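# Swap the shaft's middle ring for the all-steel bearing

## Task

Take the middle ring off the shaft and set it in the grey tray, with that ring the only thing in the tray. Then fit the all-steel bearing on the shaft where the ring sat, and return to the shaft any other part that had to come off it.

## Robot and tools

Robot: two arms, left_arm carrying a five-finger left hand and right_arm a right hand. Calibrated bases in the scene frame: left_arm at (+0.028, +0.287, 0) m, right_arm at (-0.050, -0.347, 0) m, each turned about 1 degree around z. Scene frame: origin at table height midway between the nominal bases, +z up, +x out over the table, left_arm on the +y side. Left and right here do not match image sides. A two-camera stand sits behind the arms, and loose objects can get an occasional small nudge.

Hand point: a spot fixed to the palm, 0.15 m out from the wrist face and 0.05 m in front of the palm. Its +z runs along the straight fingers, +y comes out of the palm, and +x crosses the palm away from the thumb on the right hand but toward the thumb on the left hand. Straight fingertips sit about 0.06-0.07 m beyond the point along +z and 0.06 m behind it along -y. A wrist bracket on the little-finger side sticks out up to 0.10 m and can strike things.

Row layout (used by execute_actions and move): one flat list of 28 numbers covering both arms, each in [-1, 1]. Order: left dx, dy, dz, rx, ry, rz; left little, ring, middle, index, thumb_bend, thumb_turn; left force_limit, speed; then the same 14 for the right arm. The pose numbers are offsets, not poses. They count from that arm's current Hand target and run along that Hand target's own axes. 1.0 equals 0.6 m of travel or 180 degrees of turn. rx, ry, rz form a single rotation vector. Sending all six pose numbers as 0 asks the arm to go back to its Hand target. Finger targets are absolute positions on their own scale: +1 is open or straight, -1 is closed. For thumb_turn, -1 puts the thumb in front of the palm, facing the fingers. force_limit maps -1..+1 linearly to about 0..10 N at the fingertip (0..15 N for the two thumb motors). speed goes from near 0 at -1 to full at +0.48 and above. A hand has no 'unchanged' value: to leave one alone, repeat its last eight numbers that were actually carried out. If none have been sent yet, send hand_measured, hand_force_limit and hand_speed.

execute_actions(actions, cameras): actions is a list of actions. Each action is up to 15 rows, one per 1/30 s step. A short action holds its final row for the rest of the 15 steps. Every row in an action counts from the Hand target at that action's start, so sending the same offset twice moves the arm twice. cameras lists camera names, or ["all"], or []. With an empty actions list, all images come back by default.

move(target, speed, blend, blocking, cameras): drives each hand point in a straight line toward the offset in one row, or through a list of up to 15 rows. Every row in the list counts from the same starting Hand targets. speed is in m/s, 0.002 to 4.3, default 0.25, given once or per target. blend is in m and rounds corners; 0 stops at each target. All paths finish together and are capped at 10 s. Paths do not avoid obstacles or the other arm. Faster moves hit harder and stray more. Do not route a hand close past its own arm's base; go around it. The result adds a move: line giving the ending (done, off_target, moving, held, fault) and any limits. limits=paced means the commanded pose was clipped; limits=held means a check held steps back. Done means the arm is at rest within 10 mm and 2 degrees of its target, but it does not tell you whether anything is touching.

wait(seconds 0-10): lets the scene run with the last commands held. stop(): brakes a running move. zoom_image(camera, region [x0,y0,x1,y1] px, at most 504x504): gives a closer look at the newest image from cam_high, cam_left_wrist or cam_right_wrist. show_instructions(): shows the reference pages. finished_scene(scene): ends scene 1 or 2 and cannot be undone.

Results: end_effector_position (m) and end_effector_quat_wxyz are in the scene frame. They can be off by a few cm. Hand target is the last commanded pose after clipping, and later offsets count from it. Friction and load often leave the hand 1-3 cm short, usually low, even in free air. Orientation is clipped to within 40 degrees of the measured orientation at each step. The arm follows commands loosely, and a small turn can shift the hand point noticeably. hand_measured, hand_stopped_by (moving, target, force, stalled, fault) and hand_load_n (N, positive when something pushes the finger open) follow the six-motor order. A load near 0 during a hold suggests the grip was lost. Joint torques include gravity and an offset. Joint ranges are given in the prompt.

Gripping: with the thumb turned in front of the palm, the hand closes around objects about 0.035-0.065 m thick, or a handle down to about 0.025 m. A motor moves only when its target changes by 0.002 or more. It locks once it reaches the target or the force limit. For a gentle grip, close with speed -0.94 or lower. To squeeze harder, raise force_limit and send a target more closed than hand_measured.

Avoid: dropping parts, or letting go of a part while it is still moving. Avoid fast or hard contact with heavy or fixed things. Avoid excessive finger force, and avoid any contact between the two hands or arms. Never let anything fall from the table or be left off it. Holding loads or keeping an arm stretched out heats the motors; MOTOR HOT warns at 85 °C, and at 100 °C the arm goes limp for 30-60 s. Fisheye intrinsics for the wrist cameras and pinhole intrinsics for cam_high (896x504) are given in the prompt.

Each tool is called after "Emit:" as a command line: name --argument value for each argument, lists and objects as JSON in quotes; but a table of rows of numbers goes row by row, as --pt "numbers of a row", without its own name.

Reference images:

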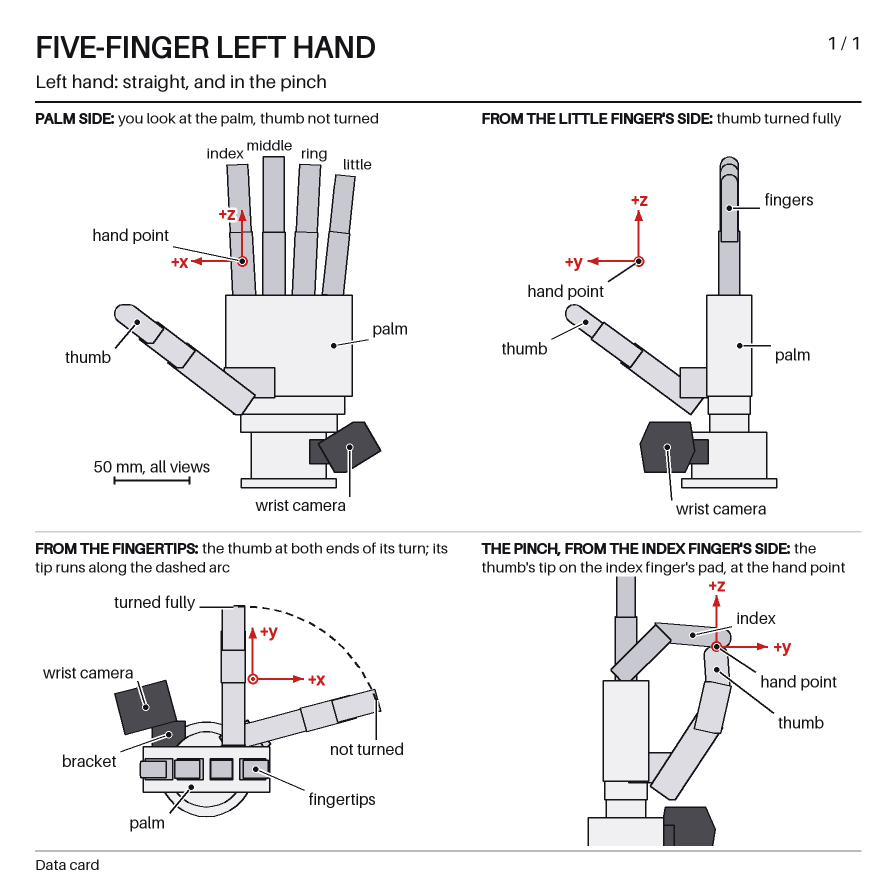

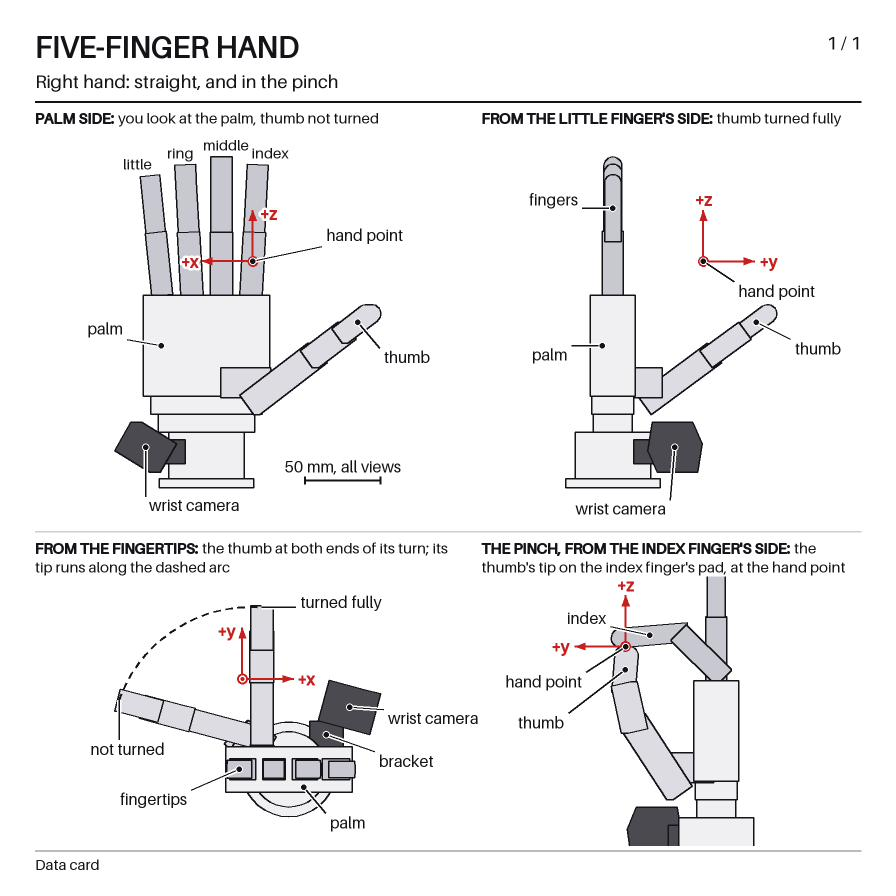

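## Session

Emit:
execute_actions --actions '[]'

Scene clock: 0.00 s.
left_arm: end_effector_position=(+0.3433, +0.3097, +0.2871) hand_measured=(+1.000, +1.000, +1.000, +1.000, +1.000, +1.000) hand_load_n=(-0.5, +0.0, +0.0, +0.0, +0.0, +0.0) hand_stopped_by=(target, target, target, target, target, target) hand_force_limit=0.00 hand_speed=-0.80 end_effector_quat_wxyz=(+0.389, -0.416, +0.811, +0.137) | right_arm: end_effector_position=(+0.5749, -0.0636, +0.1494) hand_measured=(+1.000, +1.000, +1.000, +1.000, +1.000, +1.000) hand_load_n=(+0.0, +0.0, +0.0, +0.0, +0.0, +0.0) hand_stopped_by=(target, target, target, target, target, target) hand_force_limit=0.00 hand_speed=-0.80 end_effector_quat_wxyz=(-0.363, +0.670, -0.453, +0.462)
Joint positions: left_arm=[-0.38 1.018 1.08 -1.217 -0.765 0.432] | right_arm=[0.487 1.693 1.142 0.205 0.421 -0.164]
Joint velocities: within noise
Joint torques (N m): no reading
Motor temperatures (°C): left_arm=[35 28 29 37 25 31] | right_arm=[34 26 26 25 26 23]
Heat: left arm: hottest wrist pitch 37 °C; right arm: hottest waist 34 °C.
Hand target: left_arm +0.3479, +0.3079, +0.2949; +0.395, -0.418, +0.808, +0.130 | right_arm +0.5838, -0.0586, +0.1686; -0.376, +0.659, -0.452, +0.469

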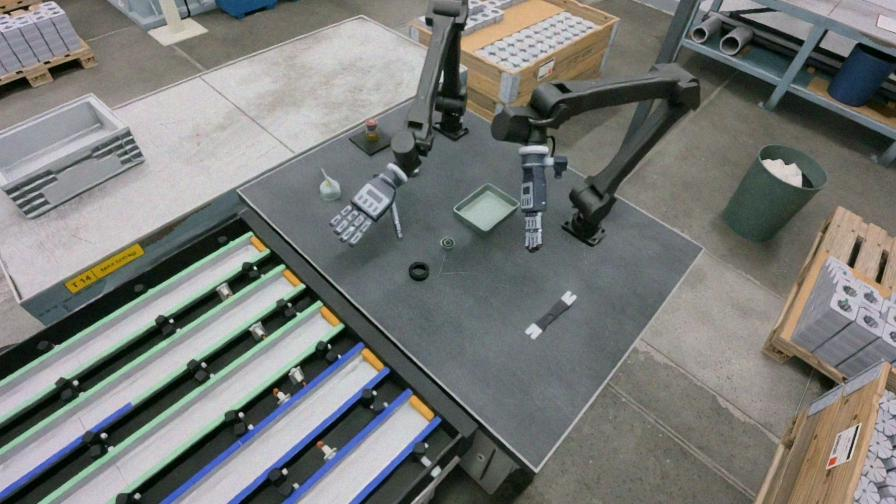

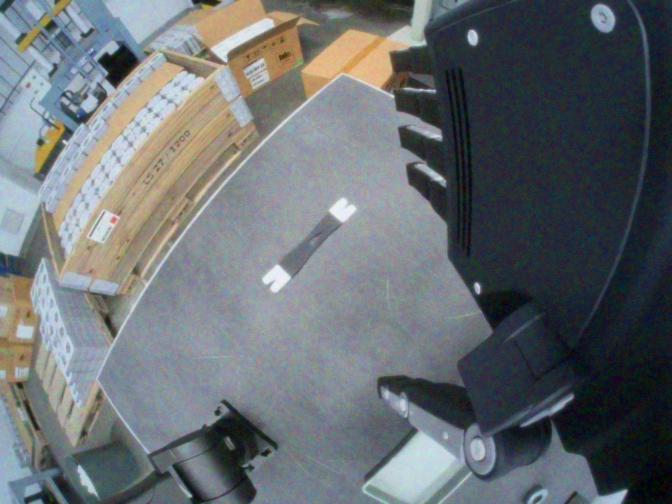

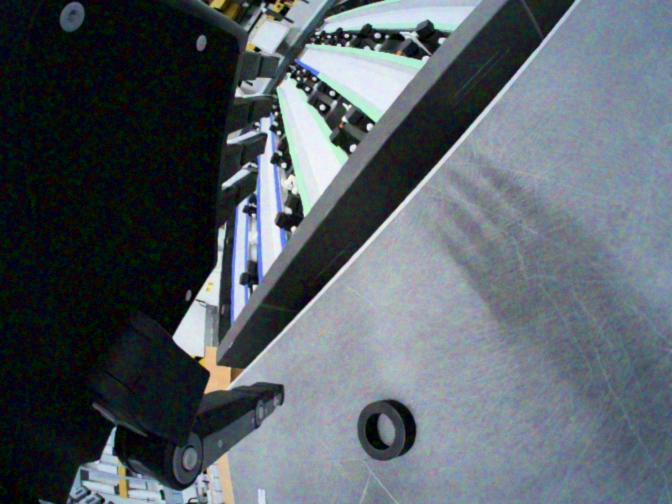

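Emit:
zoom_image --camera "cam_high" --region '[330, 100, 430, 170]'

Emit:
zoom_image --camera "cam_high" --region '[290, 140, 610, 350]'

Emit:
zoom_image --camera "cam_high" --region '[300, 160, 470, 290]'

Scaled by 5.040 from the camera's 896x504 image, which has a finer 1280x720 frame.

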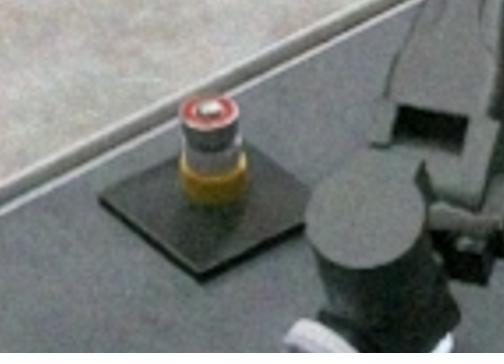

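Scaled by 1.575 from the camera's 896x504 image, which has a finer 1280x720 frame.

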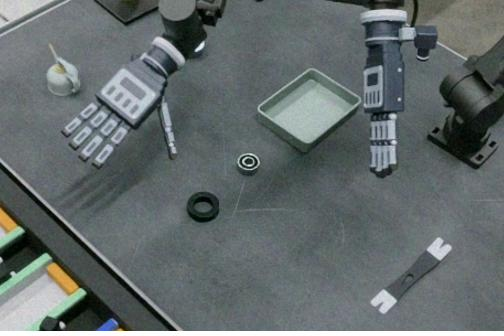

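Scaled by 2.965 from the camera's 896x504 image, which has a finer 1280x720 frame.

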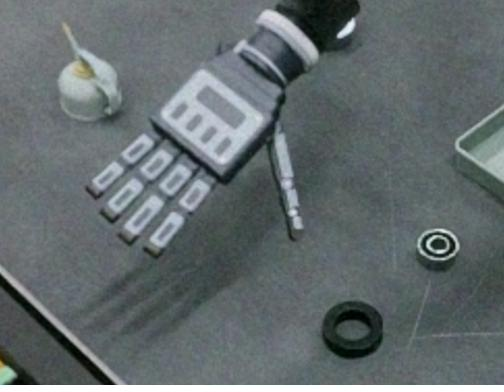

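Emit:
move --target '[0,0,0,0,0,0,1,1,1,1,1,1,-1,-0.8,0.314,-0.064,-0.56,-0.135,0.0015,0.1034,1,1,1,1,1,-1,0,0.3]' --cameras '["all"]'

Scene clock: 110.40 s.
left_arm: end_effector_position=(+0.3433, +0.3097, +0.2871) hand_measured=(+1.000, +1.000, +1.000, +1.000, +1.000, +1.000) hand_load_n=(+0.0, +0.0, +0.0, +0.0, +0.0, +0.0) hand_stopped_by=(target, target, target, target, target, target) hand_force_limit=-1.00 hand_speed=-0.80 end_effector_quat_wxyz=(+0.389, -0.416, +0.811, +0.137) | right_arm: end_effector_position=(+0.2916, -0.2482, +0.3185) hand_measured=(+1.000, +1.000, +1.000, +1.000, +1.000, -1.000) hand_load_n=(+0.0, +0.0, +0.0, +0.0, +0.0, +0.0) hand_stopped_by=(target, target, target, target, target, target) hand_force_limit=0.00 hand_speed=0.30 end_effector_quat_wxyz=(-0.279, +0.660, -0.635, +0.289)
Joint positions: left_arm=[-0.38 1.018 1.08 -1.217 -0.765 0.432] | right_arm=[0.257 0.855 1.081 -0.991 0.208 0.159]
Joint torques (N m): left_arm=[1.26 -4.19 10.24 0.91 -0.77 0] | right_arm=[-1.2 -3.08 13.44 0.47 -0.07 0.16]
Motor temperatures (°C): left_arm=[33 28 37 35 24 28] | right_arm=[32 28 35 25 24 23]
Heat: left arm: hottest elbow 37 °C; right arm: hottest elbow 35 °C.
Hand target: left_arm +0.3479, +0.3079, +0.2949; +0.395, -0.418, +0.808, +0.130 | right_arm +0.3000, -0.2497, +0.3496; -0.299, +0.641, -0.640, +0.299
Off the commanded pose: left_arm 0.009 m, 1 deg | right_arm 0.032 m, 3 deg.
move: off_target (right_arm)

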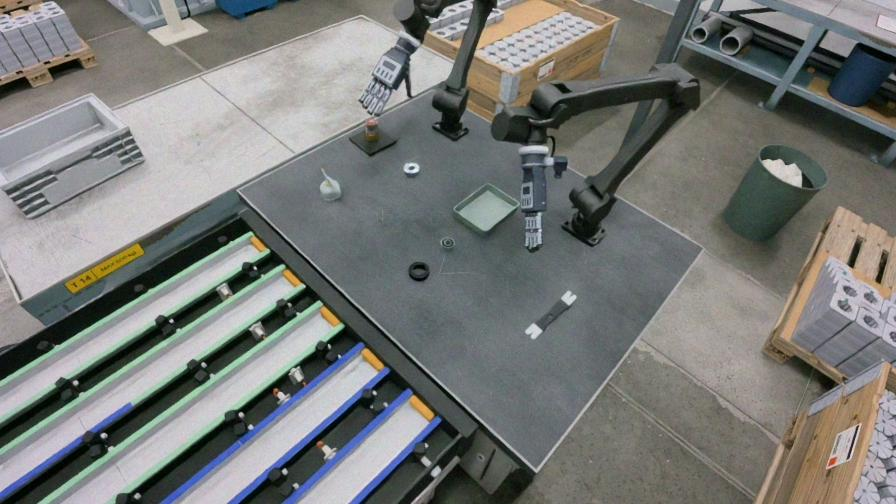

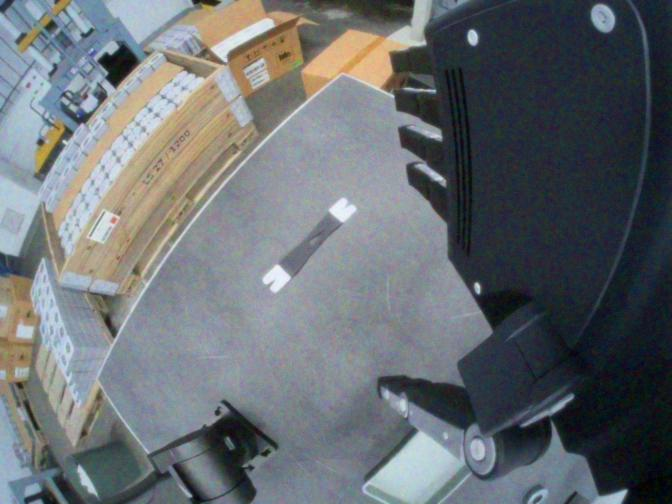

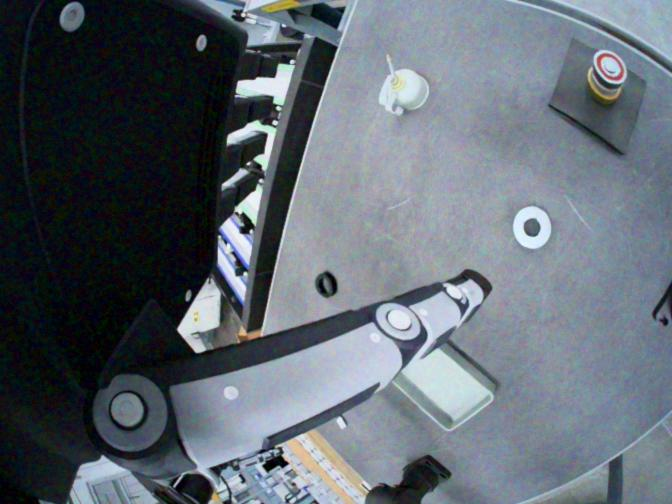

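Emit:
zoom_image --camera "cam_right_wrist" --region '[490, 20, 672, 260]'

Emit:
zoom_image --camera "cam_high" --region '[380, 140, 480, 290]'

Emit:
zoom_image --camera "cam_high" --region '[340, 100, 440, 190]'

Scaled by 2.100 from the camera's 672x504 image, which has a finer 960x720 frame.

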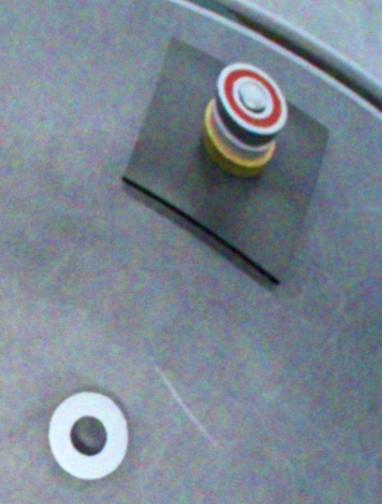

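Scaled by 3.360 from the camera's 896x504 image, which has a finer 1280x720 frame.

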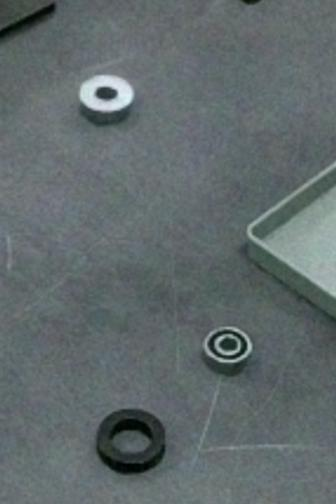

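Scaled by 5.040 from the camera's 896x504 image, which has a finer 1280x720 frame.

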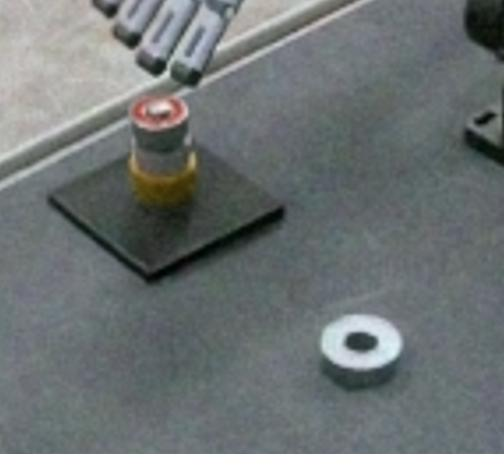

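Emit:
move --target '[0,0,0,0,0,0,1,1,1,1,1,1,-1,-0.8,-0.3,0.23,0.193,0,0,0,1,1,1,1,1,-1,0,0.3]' --cameras '["all"]'

Emit:
zoom_image --camera "cam_right_wrist" --region '[200, 120, 500, 400]'

Scene clock: 269.33 s.
left_arm: end_effector_position=(+0.3433, +0.3097, +0.2871) hand_measured=(+1.000, +1.000, +1.000, +1.000, +1.000, +1.000) hand_load_n=(+0.0, +0.0, +0.0, +0.0, +0.0, +0.0) hand_stopped_by=(target, target, target, target, target, target) hand_force_limit=-1.00 hand_speed=-0.80 end_effector_quat_wxyz=(+0.389, -0.416, +0.811, +0.137) | right_arm: end_effector_position=(+0.2975, -0.0788, +0.1659) hand_measured=(+1.000, +1.000, +1.000, +1.000, +1.000, -1.000) hand_load_n=(+0.0, +0.0, +0.0, +0.0, +0.0, +0.0) hand_stopped_by=(target, target, target, target, target, target) hand_force_limit=0.00 hand_speed=0.30 end_effector_quat_wxyz=(-0.287, +0.648, -0.638, +0.302)
Joint positions: left_arm=[-0.38 1.018 1.08 -1.217 -0.765 0.432] | right_arm=[0.761 1.144 0.862 -0.613 0.578 0.566]
Joint torques (N m): left_arm=[1.26 -4.19 10.24 0.91 -0.77 0] | right_arm=[0.15 -6.36 9.05 1.55 0.32 0.14]
Motor temperatures (°C): left_arm=[32 28 39 32 22 25] | right_arm=[31 26 47 23 22 23]
Heat: left arm: hottest elbow 39 °C; right arm: hottest elbow 47 °C.
Hand target: left_arm +0.3479, +0.3079, +0.2949; +0.395, -0.418, +0.808, +0.130 | right_arm +0.2998, -0.0698, +0.1694; -0.299, +0.641, -0.641, +0.299
Off the commanded pose: left_arm 0.009 m, 1 deg | right_arm 0.010 m, 2 deg.
move: done

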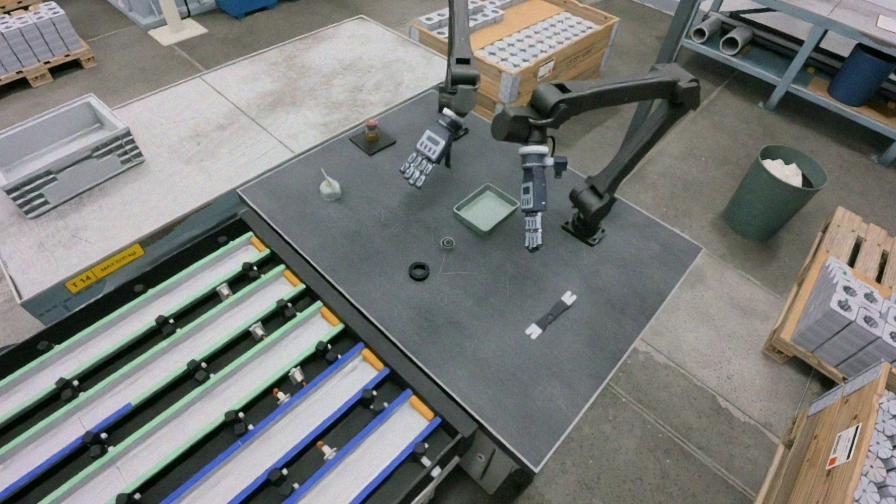

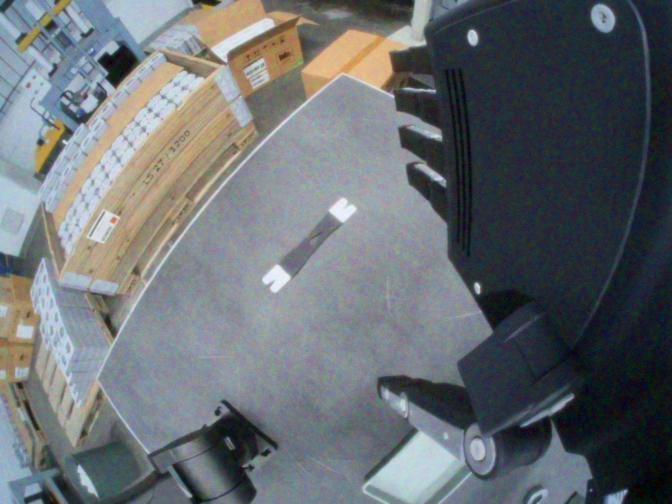

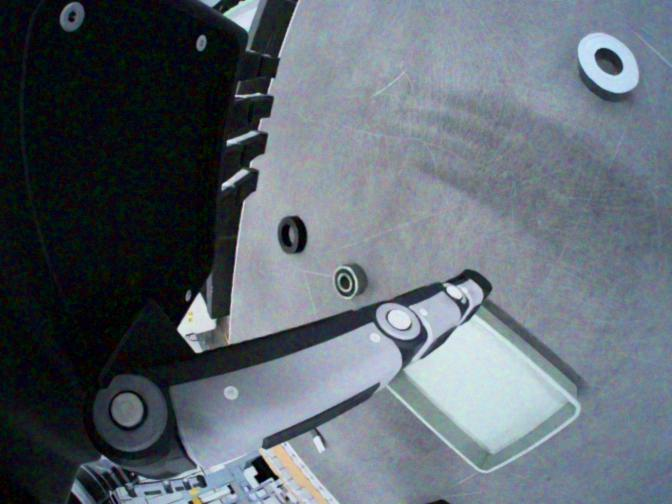

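Scaled by 1.680 from the camera's 672x504 image, which has a finer 960x720 frame.

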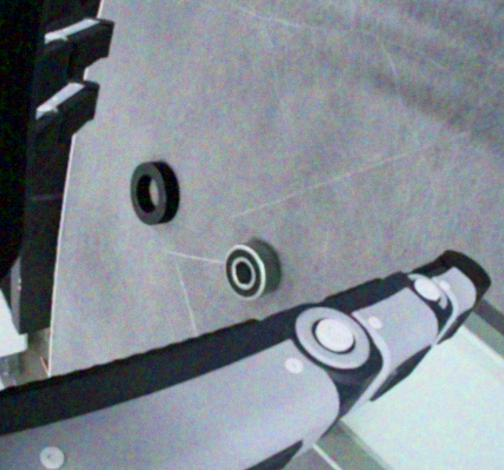

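Emit:
zoom_image --camera "cam_right_wrist" --region '[560, 10, 672, 110]'

Emit:
zoom_image --camera "cam_right_wrist" --region '[270, 200, 390, 310]'

Scaled by 4.500 from the camera's 672x504 image, which has a finer 960x720 frame.

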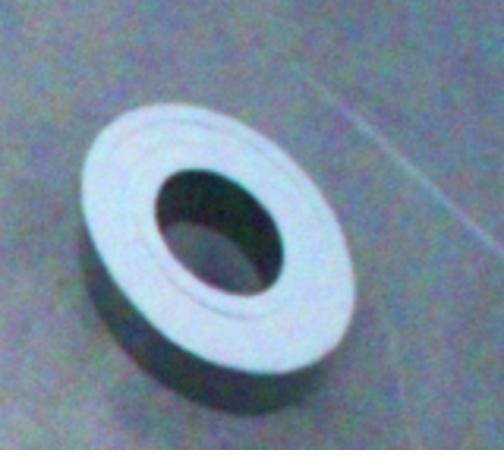

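Scaled by 4.200 from the camera's 672x504 image, which has a finer 960x720 frame.

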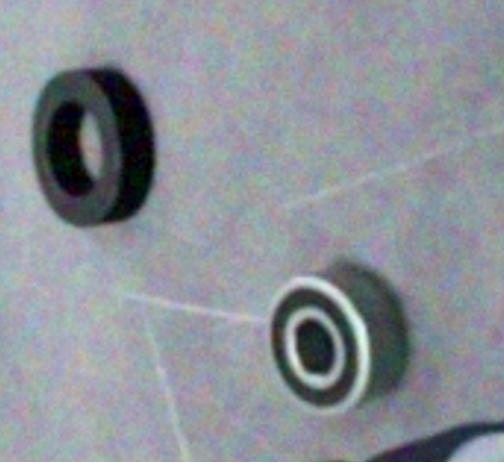

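Emit:
move --target '[0,0,0,0,0,0,1,1,1,1,1,1,-1,-0.8,0.55,-0.059,-0.267,0,0,0,1,1,1,1,1,-1,0,0.3]' --cameras '["cam_high","cam_right_wrist"]'

Scene clock: 309.03 s.
left_arm: end_effector_position=(+0.3433, +0.3097, +0.2871) hand_measured=(+1.000, +1.000, +1.000, +1.000, +1.000, +1.000) hand_load_n=(+0.0, +0.0, +0.0, +0.0, +0.0, +0.0) hand_stopped_by=(target, target, target, target, target, target) hand_force_limit=-1.00 hand_speed=-0.80 end_effector_quat_wxyz=(+0.389, -0.416, +0.811, +0.137) | right_arm: end_effector_position=(+0.1955, -0.3920, +0.2696) hand_measured=(+1.000, +1.000, +1.000, +1.000, +1.000, -1.000) hand_load_n=(+0.0, +0.0, +0.0, +0.0, +0.0, +0.0) hand_stopped_by=(target, target, target, target, target, target) hand_force_limit=0.00 hand_speed=0.30 end_effector_quat_wxyz=(-0.296, +0.642, -0.652, +0.273)
Joint positions: left_arm=[-0.38 1.018 1.08 -1.217 -0.765 0.432] | right_arm=[-0.547 0.594 0.858 -1.086 -0.397 -0.347]
Joint torques (N m): left_arm=[1.26 -4.19 10.25 0.91 -0.77 0] | right_arm=[-1.03 0.5 13.55 0.58 -0.4 -0.17]
Heat: left arm: hottest elbow 39 °C; right arm: hottest elbow 43 °C.
Hand target: left_arm +0.3479, +0.3079, +0.2949; +0.395, -0.418, +0.808, +0.130 | right_arm +0.2002, -0.3998, +0.2996; -0.299, +0.641, -0.640, +0.299
Off the commanded pose: left_arm 0.009 m, 1 deg | right_arm 0.031 m, 3 deg.
move: off_target (right_arm)
Images, in order (width x height): cam_high 896x504, cam_right_wrist 672x504.

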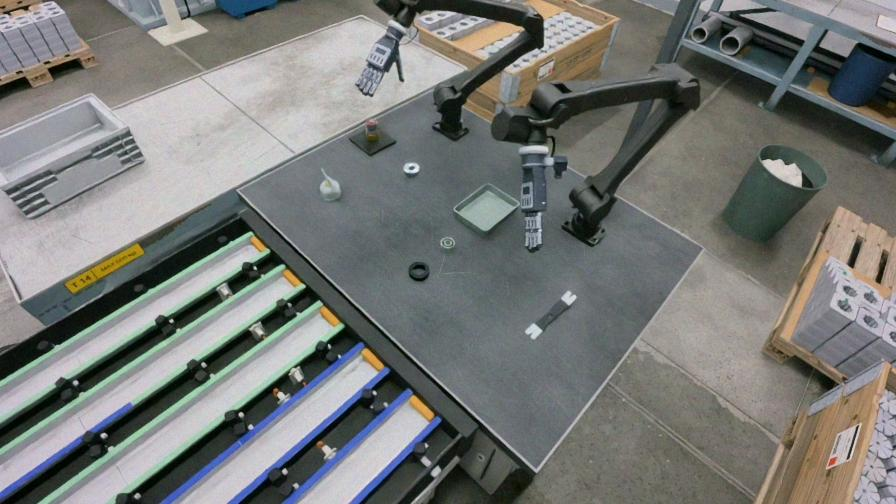

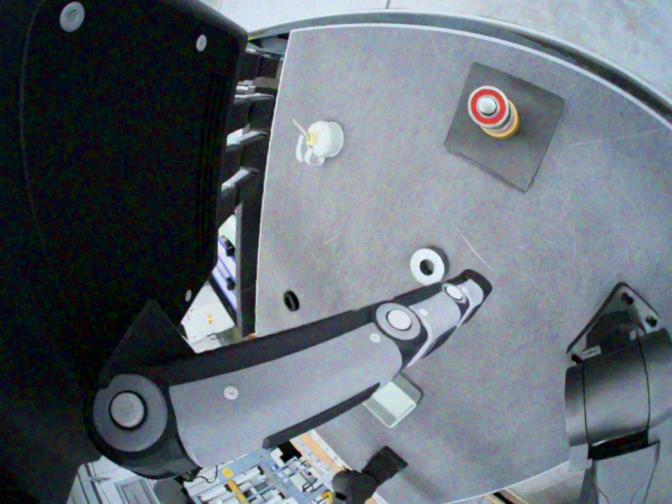

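Emit:
zoom_image --camera "cam_right_wrist" --region '[430, 50, 580, 200]'

Emit:
zoom_image --camera "cam_right_wrist" --region '[390, 230, 470, 310]'

Scaled by 3.360 from the camera's 672x504 image, which has a finer 960x720 frame.

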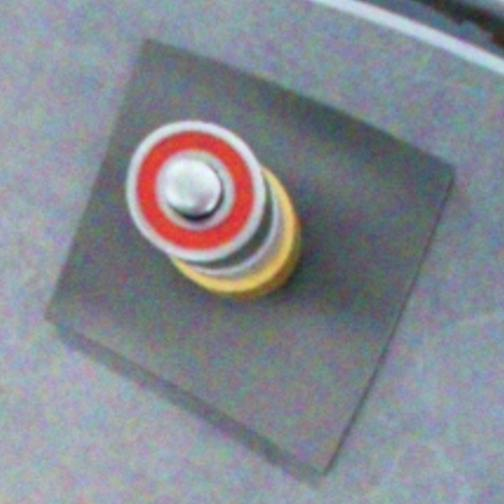

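Scaled by 6.300 from the camera's 672x504 image, which has a finer 960x720 frame.

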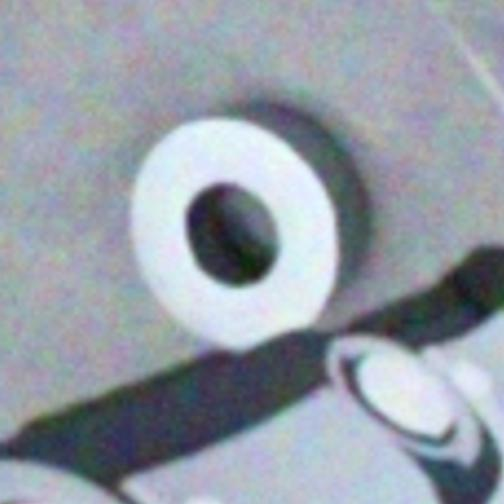

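Emit:
execute_actions --actions '[[[0,0,0,0,0,0,1,1,1,1,1,1,-1,-0.8,0,0,0,0,0,0,1,1,0.0,0.0,1,-1,-0.5,0.0]],[[0,0,0,0,0,0,1,1,1,1,1,1,-1,-0.8,0,0,0,0,0,0,1,1,0.0,0.0,1,-1,-0.5,0.0]]]' --cameras '["cam_right_wrist"]'

Emit:
zoom_image --camera "cam_right_wrist" --region '[200, 50, 500, 350]'

Scene clock: 399.43 s.
left_arm: end_effector_position=(+0.3433, +0.3097, +0.2871) hand_measured=(+1.000, +1.000, +1.000, +1.000, +1.000, +1.000) hand_load_n=(+0.0, +0.0, +0.0, +0.0, +0.0, +0.0) hand_stopped_by=(target, target, target, target, target, target) hand_force_limit=-1.00 hand_speed=-0.80 end_effector_quat_wxyz=(+0.389, -0.416, +0.811, +0.137) | right_arm: end_effector_position=(+0.1953, -0.3921, +0.2695) hand_measured=(+1.000, +1.000, +0.000, +0.000, +1.000, -1.000) hand_load_n=(+0.0, +0.0, +0.0, +0.0, +0.5, +0.0) hand_stopped_by=(target, target, target, target, target, target) hand_force_limit=-0.50 hand_speed=0.00 end_effector_quat_wxyz=(-0.296, +0.643, -0.651, +0.273)
Joint positions: left_arm=[-0.38 1.018 1.08 -1.217 -0.765 0.432] | right_arm=[-0.548 0.594 0.858 -1.087 -0.398 -0.35]
Joint torques (N m): left_arm=[1.26 -4.19 10.24 0.92 -0.77 0] | right_arm=[-1.2 0.5 13.52 0.54 -0.39 -0.2]
Motor temperatures (°C): left_arm=[31 28 40 31 22 24] | right_arm=[30 25 54 23 21 23]
Heat: left arm: hottest elbow 40 °C; right arm: hottest elbow 54 °C.
Hand target: left_arm +0.3479, +0.3079, +0.2949; +0.395, -0.418, +0.808, +0.130 | right_arm +0.2002, -0.3998, +0.2996; -0.299, +0.641, -0.640, +0.299
Off the commanded pose: left_arm 0.009 m, 1 deg | right_arm 0.031 m, 3 deg.
Images, in order (width x height): cam_right_wrist 672x504.

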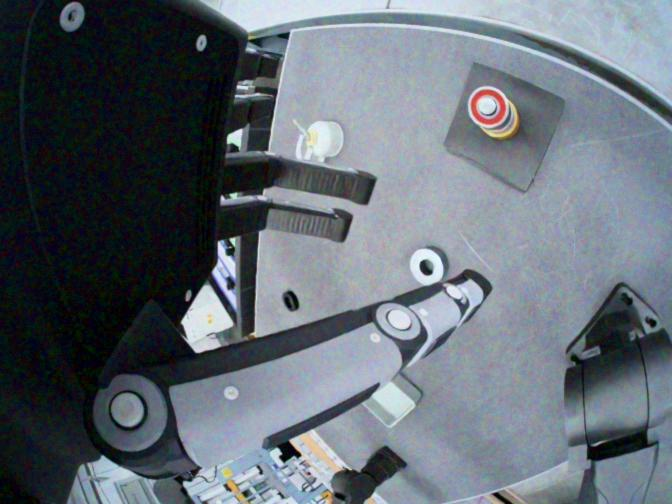

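Scaled by 1.680 from the camera's 672x504 image, which has a finer 960x720 frame.

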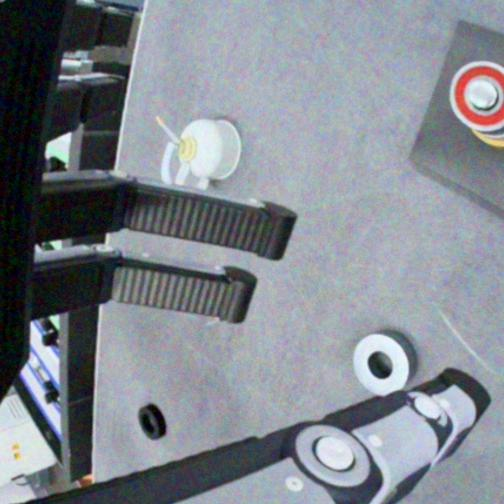

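Emit:
move --target '[0,0,0,0,0,0,1,1,1,1,1,1,-1,-0.8,0.167,0.081,0.111,0,0,0,1,1,0.3,0.3,1,-1,-0.5,0.0]' --cameras '["cam_high","cam_right_wrist"]'

Emit:
zoom_image --camera "cam_high" --region '[320, 60, 440, 180]'

Scene clock: 445.60 s.
left_arm: end_effector_position=(+0.3433, +0.3097, +0.2871) hand_measured=(+1.000, +1.000, +1.000, +1.000, +1.000, +1.000) hand_load_n=(+0.0, +0.0, +0.0, +0.0, +0.0, +0.0) hand_stopped_by=(target, target, target, target, target, target) hand_force_limit=-1.00 hand_speed=-0.80 end_effector_quat_wxyz=(+0.389, -0.416, +0.811, +0.137) | right_arm: end_effector_position=(+0.2180, -0.4917, +0.2174) hand_measured=(+1.000, +1.000, +0.300, +0.300, +1.000, -1.000) hand_load_n=(+0.0, +0.0, +0.0, +0.0, +0.0, +0.0) hand_stopped_by=(target, target, target, target, target, target) hand_force_limit=-0.50 hand_speed=0.00 end_effector_quat_wxyz=(-0.302, +0.639, -0.646, +0.287)
Joint positions: left_arm=[-0.38 1.018 1.08 -1.217 -0.765 0.432] | right_arm=[-0.87 0.824 0.807 -0.907 -0.613 -0.62]
Joint torques (N m): left_arm=[1.26 -4.25 10.24 0.91 -0.77 0] | right_arm=[-0.91 -2.37 9.35 1.51 -0.54 -0.22]
Motor temperatures (°C): left_arm=[31 28 40 30 22 24] | right_arm=[30 25 55 23 21 23]
Heat: left arm: hottest elbow 40 °C; right arm: hottest elbow 55 °C.
Hand target: left_arm +0.3479, +0.3079, +0.2949; +0.395, -0.418, +0.808, +0.130 | right_arm +0.2200, -0.5001, +0.2196; -0.299, +0.641, -0.640, +0.299
Off the commanded pose: left_arm 0.009 m, 1 deg | right_arm 0.009 m, 2 deg.
move: done
Images, in order (width x height): cam_high 896x504, cam_right_wrist 672x504.

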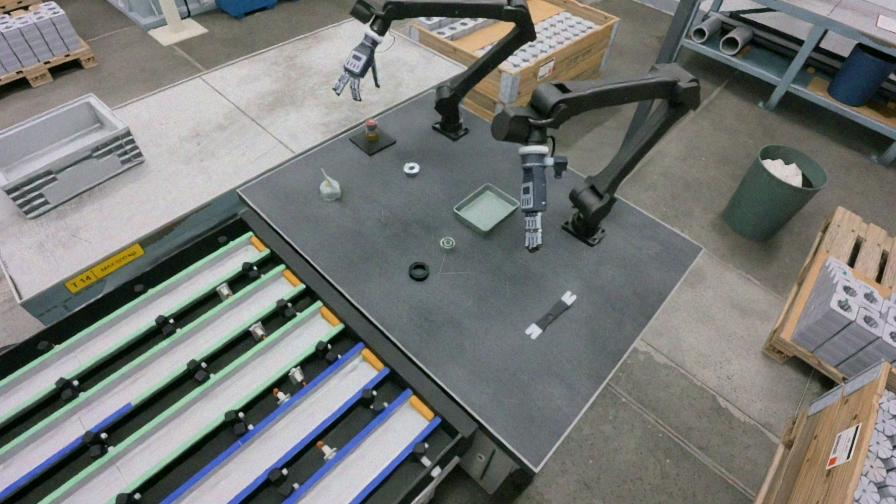

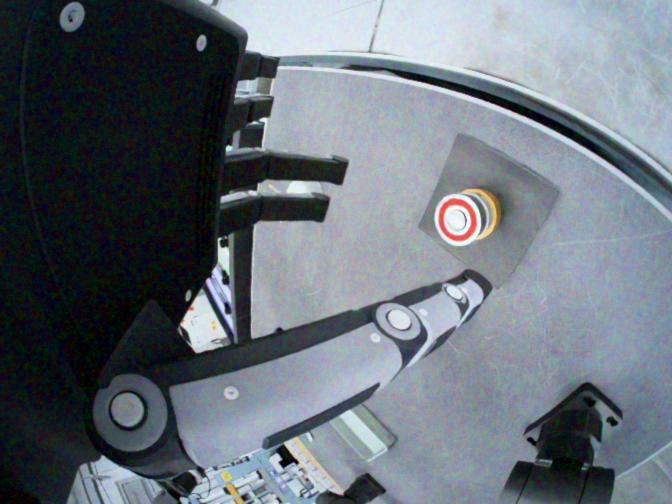

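Scaled by 4.200 from the camera's 896x504 image, which has a finer 1280x720 frame.

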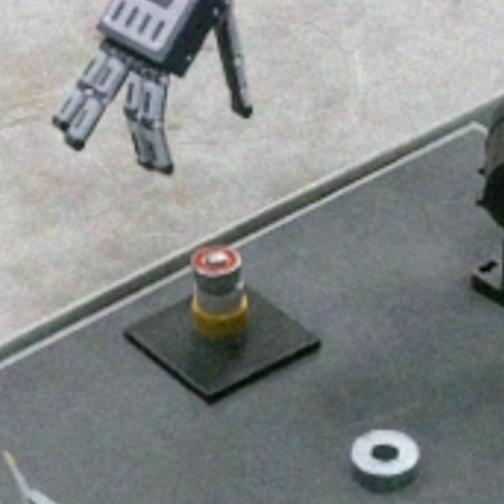

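Emit:
move --target '[0,0,0,0,0,0,1,1,1,1,1,1,-1,-0.8,0,0.0445,0.1027,0,0,0,1,1,0.3,0.3,1,-1,-0.5,0.0]' --cameras '["cam_high","cam_right_wrist"]'

Emit:
zoom_image --camera "cam_high" --region '[320, 60, 440, 180]'

Emit:
zoom_image --camera "cam_right_wrist" --region '[300, 100, 550, 350]'

Scene clock: 470.07 s.
left_arm: end_effector_position=(+0.3433, +0.3097, +0.2871) hand_measured=(+1.000, +1.000, +1.000, +1.000, +1.000, +1.000) hand_load_n=(+0.0, +0.0, +0.0, +0.0, +0.0, +0.0) hand_stopped_by=(target, target, target, target, target, target) hand_force_limit=-1.00 hand_speed=-0.80 end_effector_quat_wxyz=(+0.389, -0.416, +0.811, +0.137) | right_arm: end_effector_position=(+0.2444, -0.5016, +0.1592) hand_measured=(+1.000, +1.000, +0.300, +0.300, +1.000, -1.000) hand_load_n=(+0.0, +0.0, +0.0, +0.0, +0.0, +0.0) hand_stopped_by=(target, target, target, target, target, target) hand_force_limit=-0.50 hand_speed=0.00 end_effector_quat_wxyz=(-0.295, +0.643, -0.641, +0.298)
Joint positions: left_arm=[-0.38 1.018 1.08 -1.217 -0.765 0.432] | right_arm=[-0.81 0.906 0.688 -0.657 -0.564 -0.575]
Joint torques (N m): left_arm=[1.26 -4.19 10.24 0.92 -0.77 0] | right_arm=[0.97 -3.14 8.83 1.59 -0.34 0.17]
Motor temperatures (°C): left_arm=[31 28 40 30 22 24] | right_arm=[29 25 50 23 21 23]
Heat: left arm: hottest elbow 40 °C; right arm: hottest elbow 50 °C.
Hand target: left_arm +0.3479, +0.3079, +0.2949; +0.395, -0.418, +0.808, +0.130 | right_arm +0.2500, -0.5000, +0.1595; -0.299, +0.641, -0.641, +0.299
Off the commanded pose: left_arm 0.009 m, 1 deg | right_arm 0.006 m, 0 deg.
move: done
Images, in order (width x height): cam_high 896x504, cam_right_wrist 672x504.

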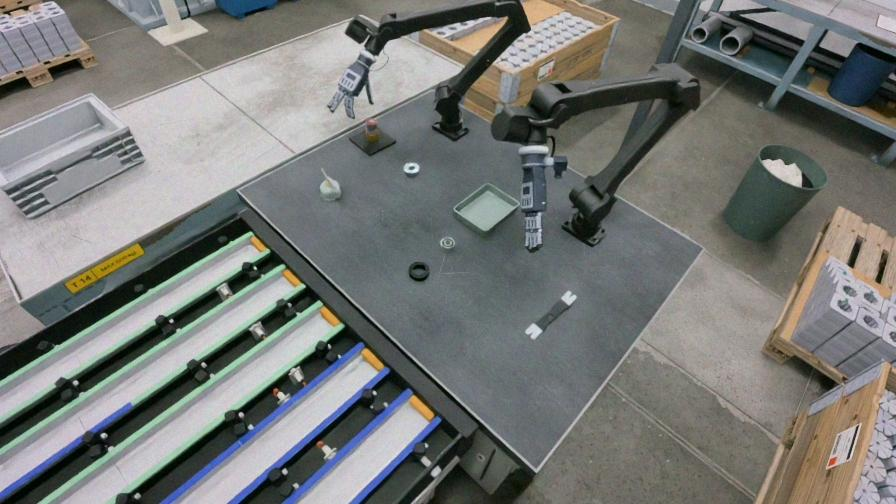

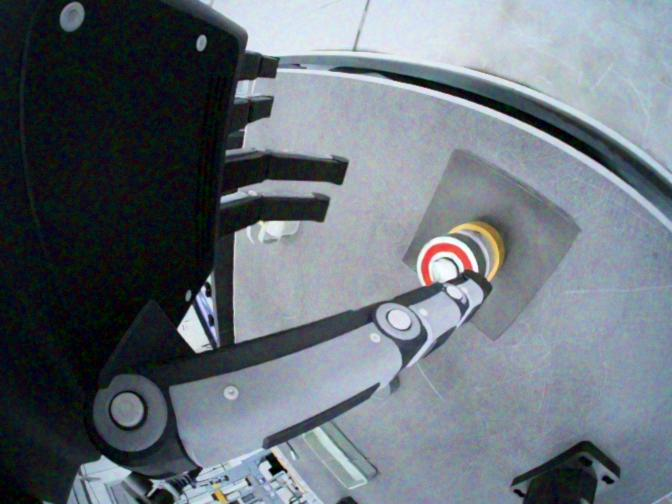

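Scaled by 4.200 from the camera's 896x504 image, which has a finer 1280x720 frame.

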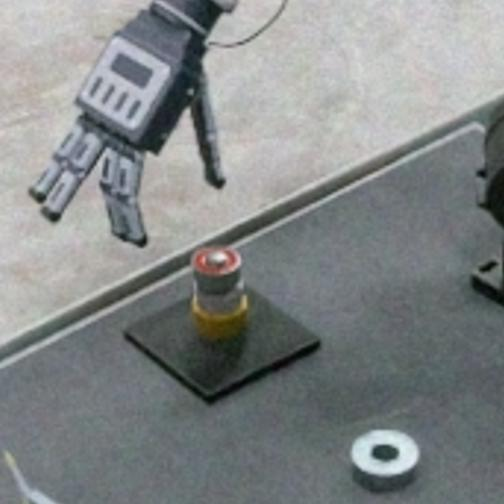

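Scaled by 2.016 from the camera's 672x504 image, which has a finer 960x720 frame.

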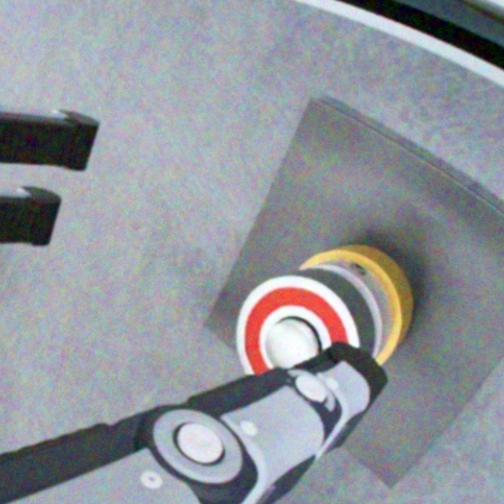

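Emit:
move --target '[0,0,0,0,0,0,1,1,1,1,1,1,-1,-0.8,-0.033,0.038,0.032,0,0,0,1,1,0.3,0.3,1,-1,-0.5,0.0]' --cameras '["cam_high","cam_right_wrist"]'

Emit:
zoom_image --camera "cam_high" --region '[320, 60, 440, 180]'

Emit:
zoom_image --camera "cam_right_wrist" --region '[300, 100, 550, 350]'

Scene clock: 511.57 s.
left_arm: end_effector_position=(+0.3433, +0.3097, +0.2871) hand_measured=(+1.000, +1.000, +1.000, +1.000, +1.000, +1.000) hand_load_n=(+0.0, +0.0, +0.0, +0.0, +0.0, +0.0) hand_stopped_by=(target, target, target, target, target, target) hand_force_limit=-1.00 hand_speed=-0.80 end_effector_quat_wxyz=(+0.389, -0.416, +0.811, +0.137) | right_arm: end_effector_position=(+0.2452, -0.4826, +0.1256) hand_measured=(+1.000, +1.000, +0.300, +0.300, +1.000, -1.000) hand_load_n=(+0.0, +0.0, +0.0, +0.0, +0.0, +0.0) hand_stopped_by=(target, target, target, target, target, target) hand_force_limit=-0.50 hand_speed=0.00 end_effector_quat_wxyz=(-0.295, +0.643, -0.644, +0.291)
Joint positions: left_arm=[-0.38 1.018 1.08 -1.217 -0.765 0.432] | right_arm=[-0.754 0.9 0.595 -0.559 -0.527 -0.525]
Joint torques (N m): left_arm=[1.32 -4.19 10.25 0.91 -0.77 0] | right_arm=[0.62 -4.37 8.49 1.63 -0.32 0.15]
Motor temperatures (°C): left_arm=[30 28 40 30 21 23] | right_arm=[29 25 44 23 21 23]
Heat: left arm: hottest elbow 40 °C; right arm: hottest elbow 44 °C.
Hand target: left_arm +0.3479, +0.3079, +0.2949; +0.395, -0.418, +0.808, +0.130 | right_arm +0.2501, -0.4802, +0.1298; -0.299, +0.641, -0.641, +0.299
Off the commanded pose: left_arm 0.009 m, 1 deg | right_arm 0.007 m, 1 deg.
move: done
Images, in order (width x height): cam_high 896x504, cam_right_wrist 672x504.

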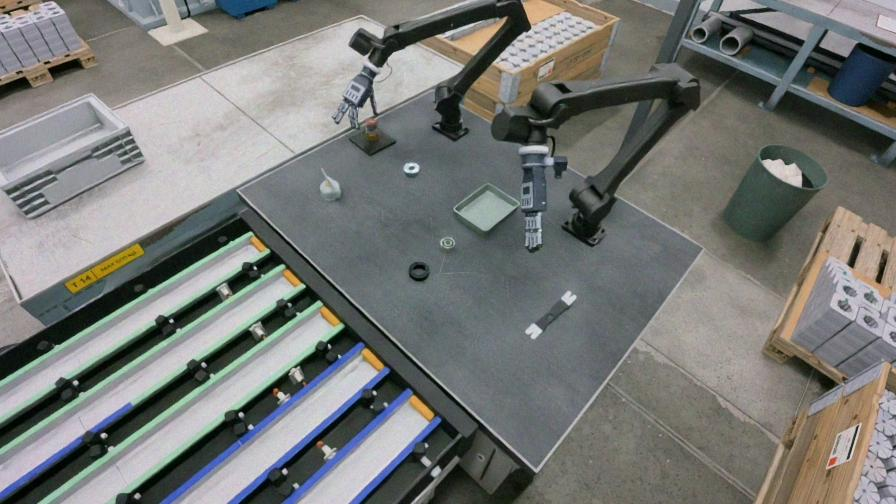

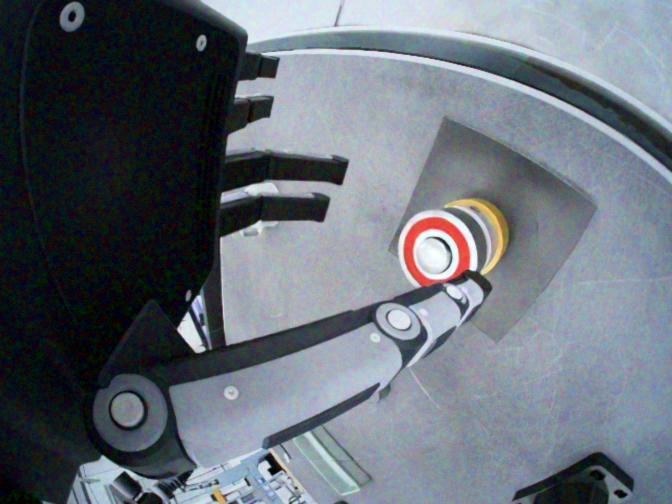

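Scaled by 4.200 from the camera's 896x504 image, which has a finer 1280x720 frame.

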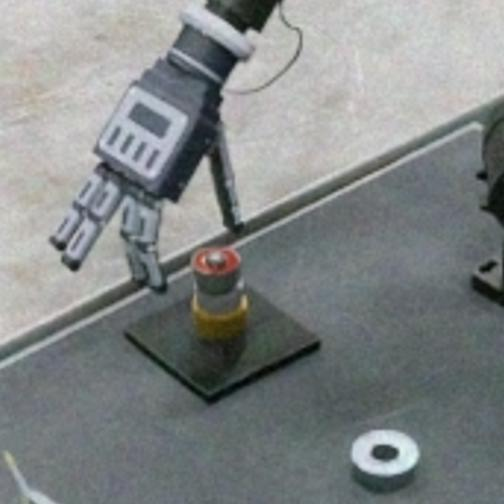

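Scaled by 2.016 from the camera's 672x504 image, which has a finer 960x720 frame.

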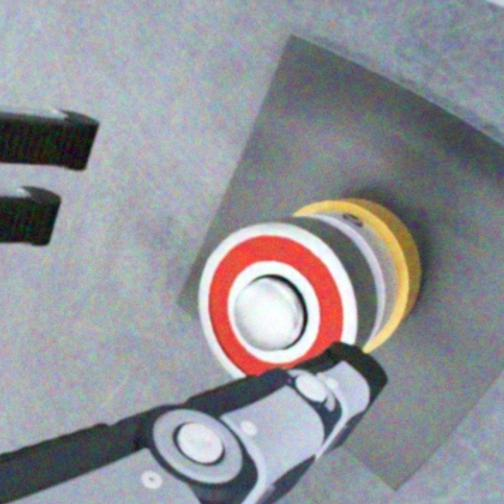

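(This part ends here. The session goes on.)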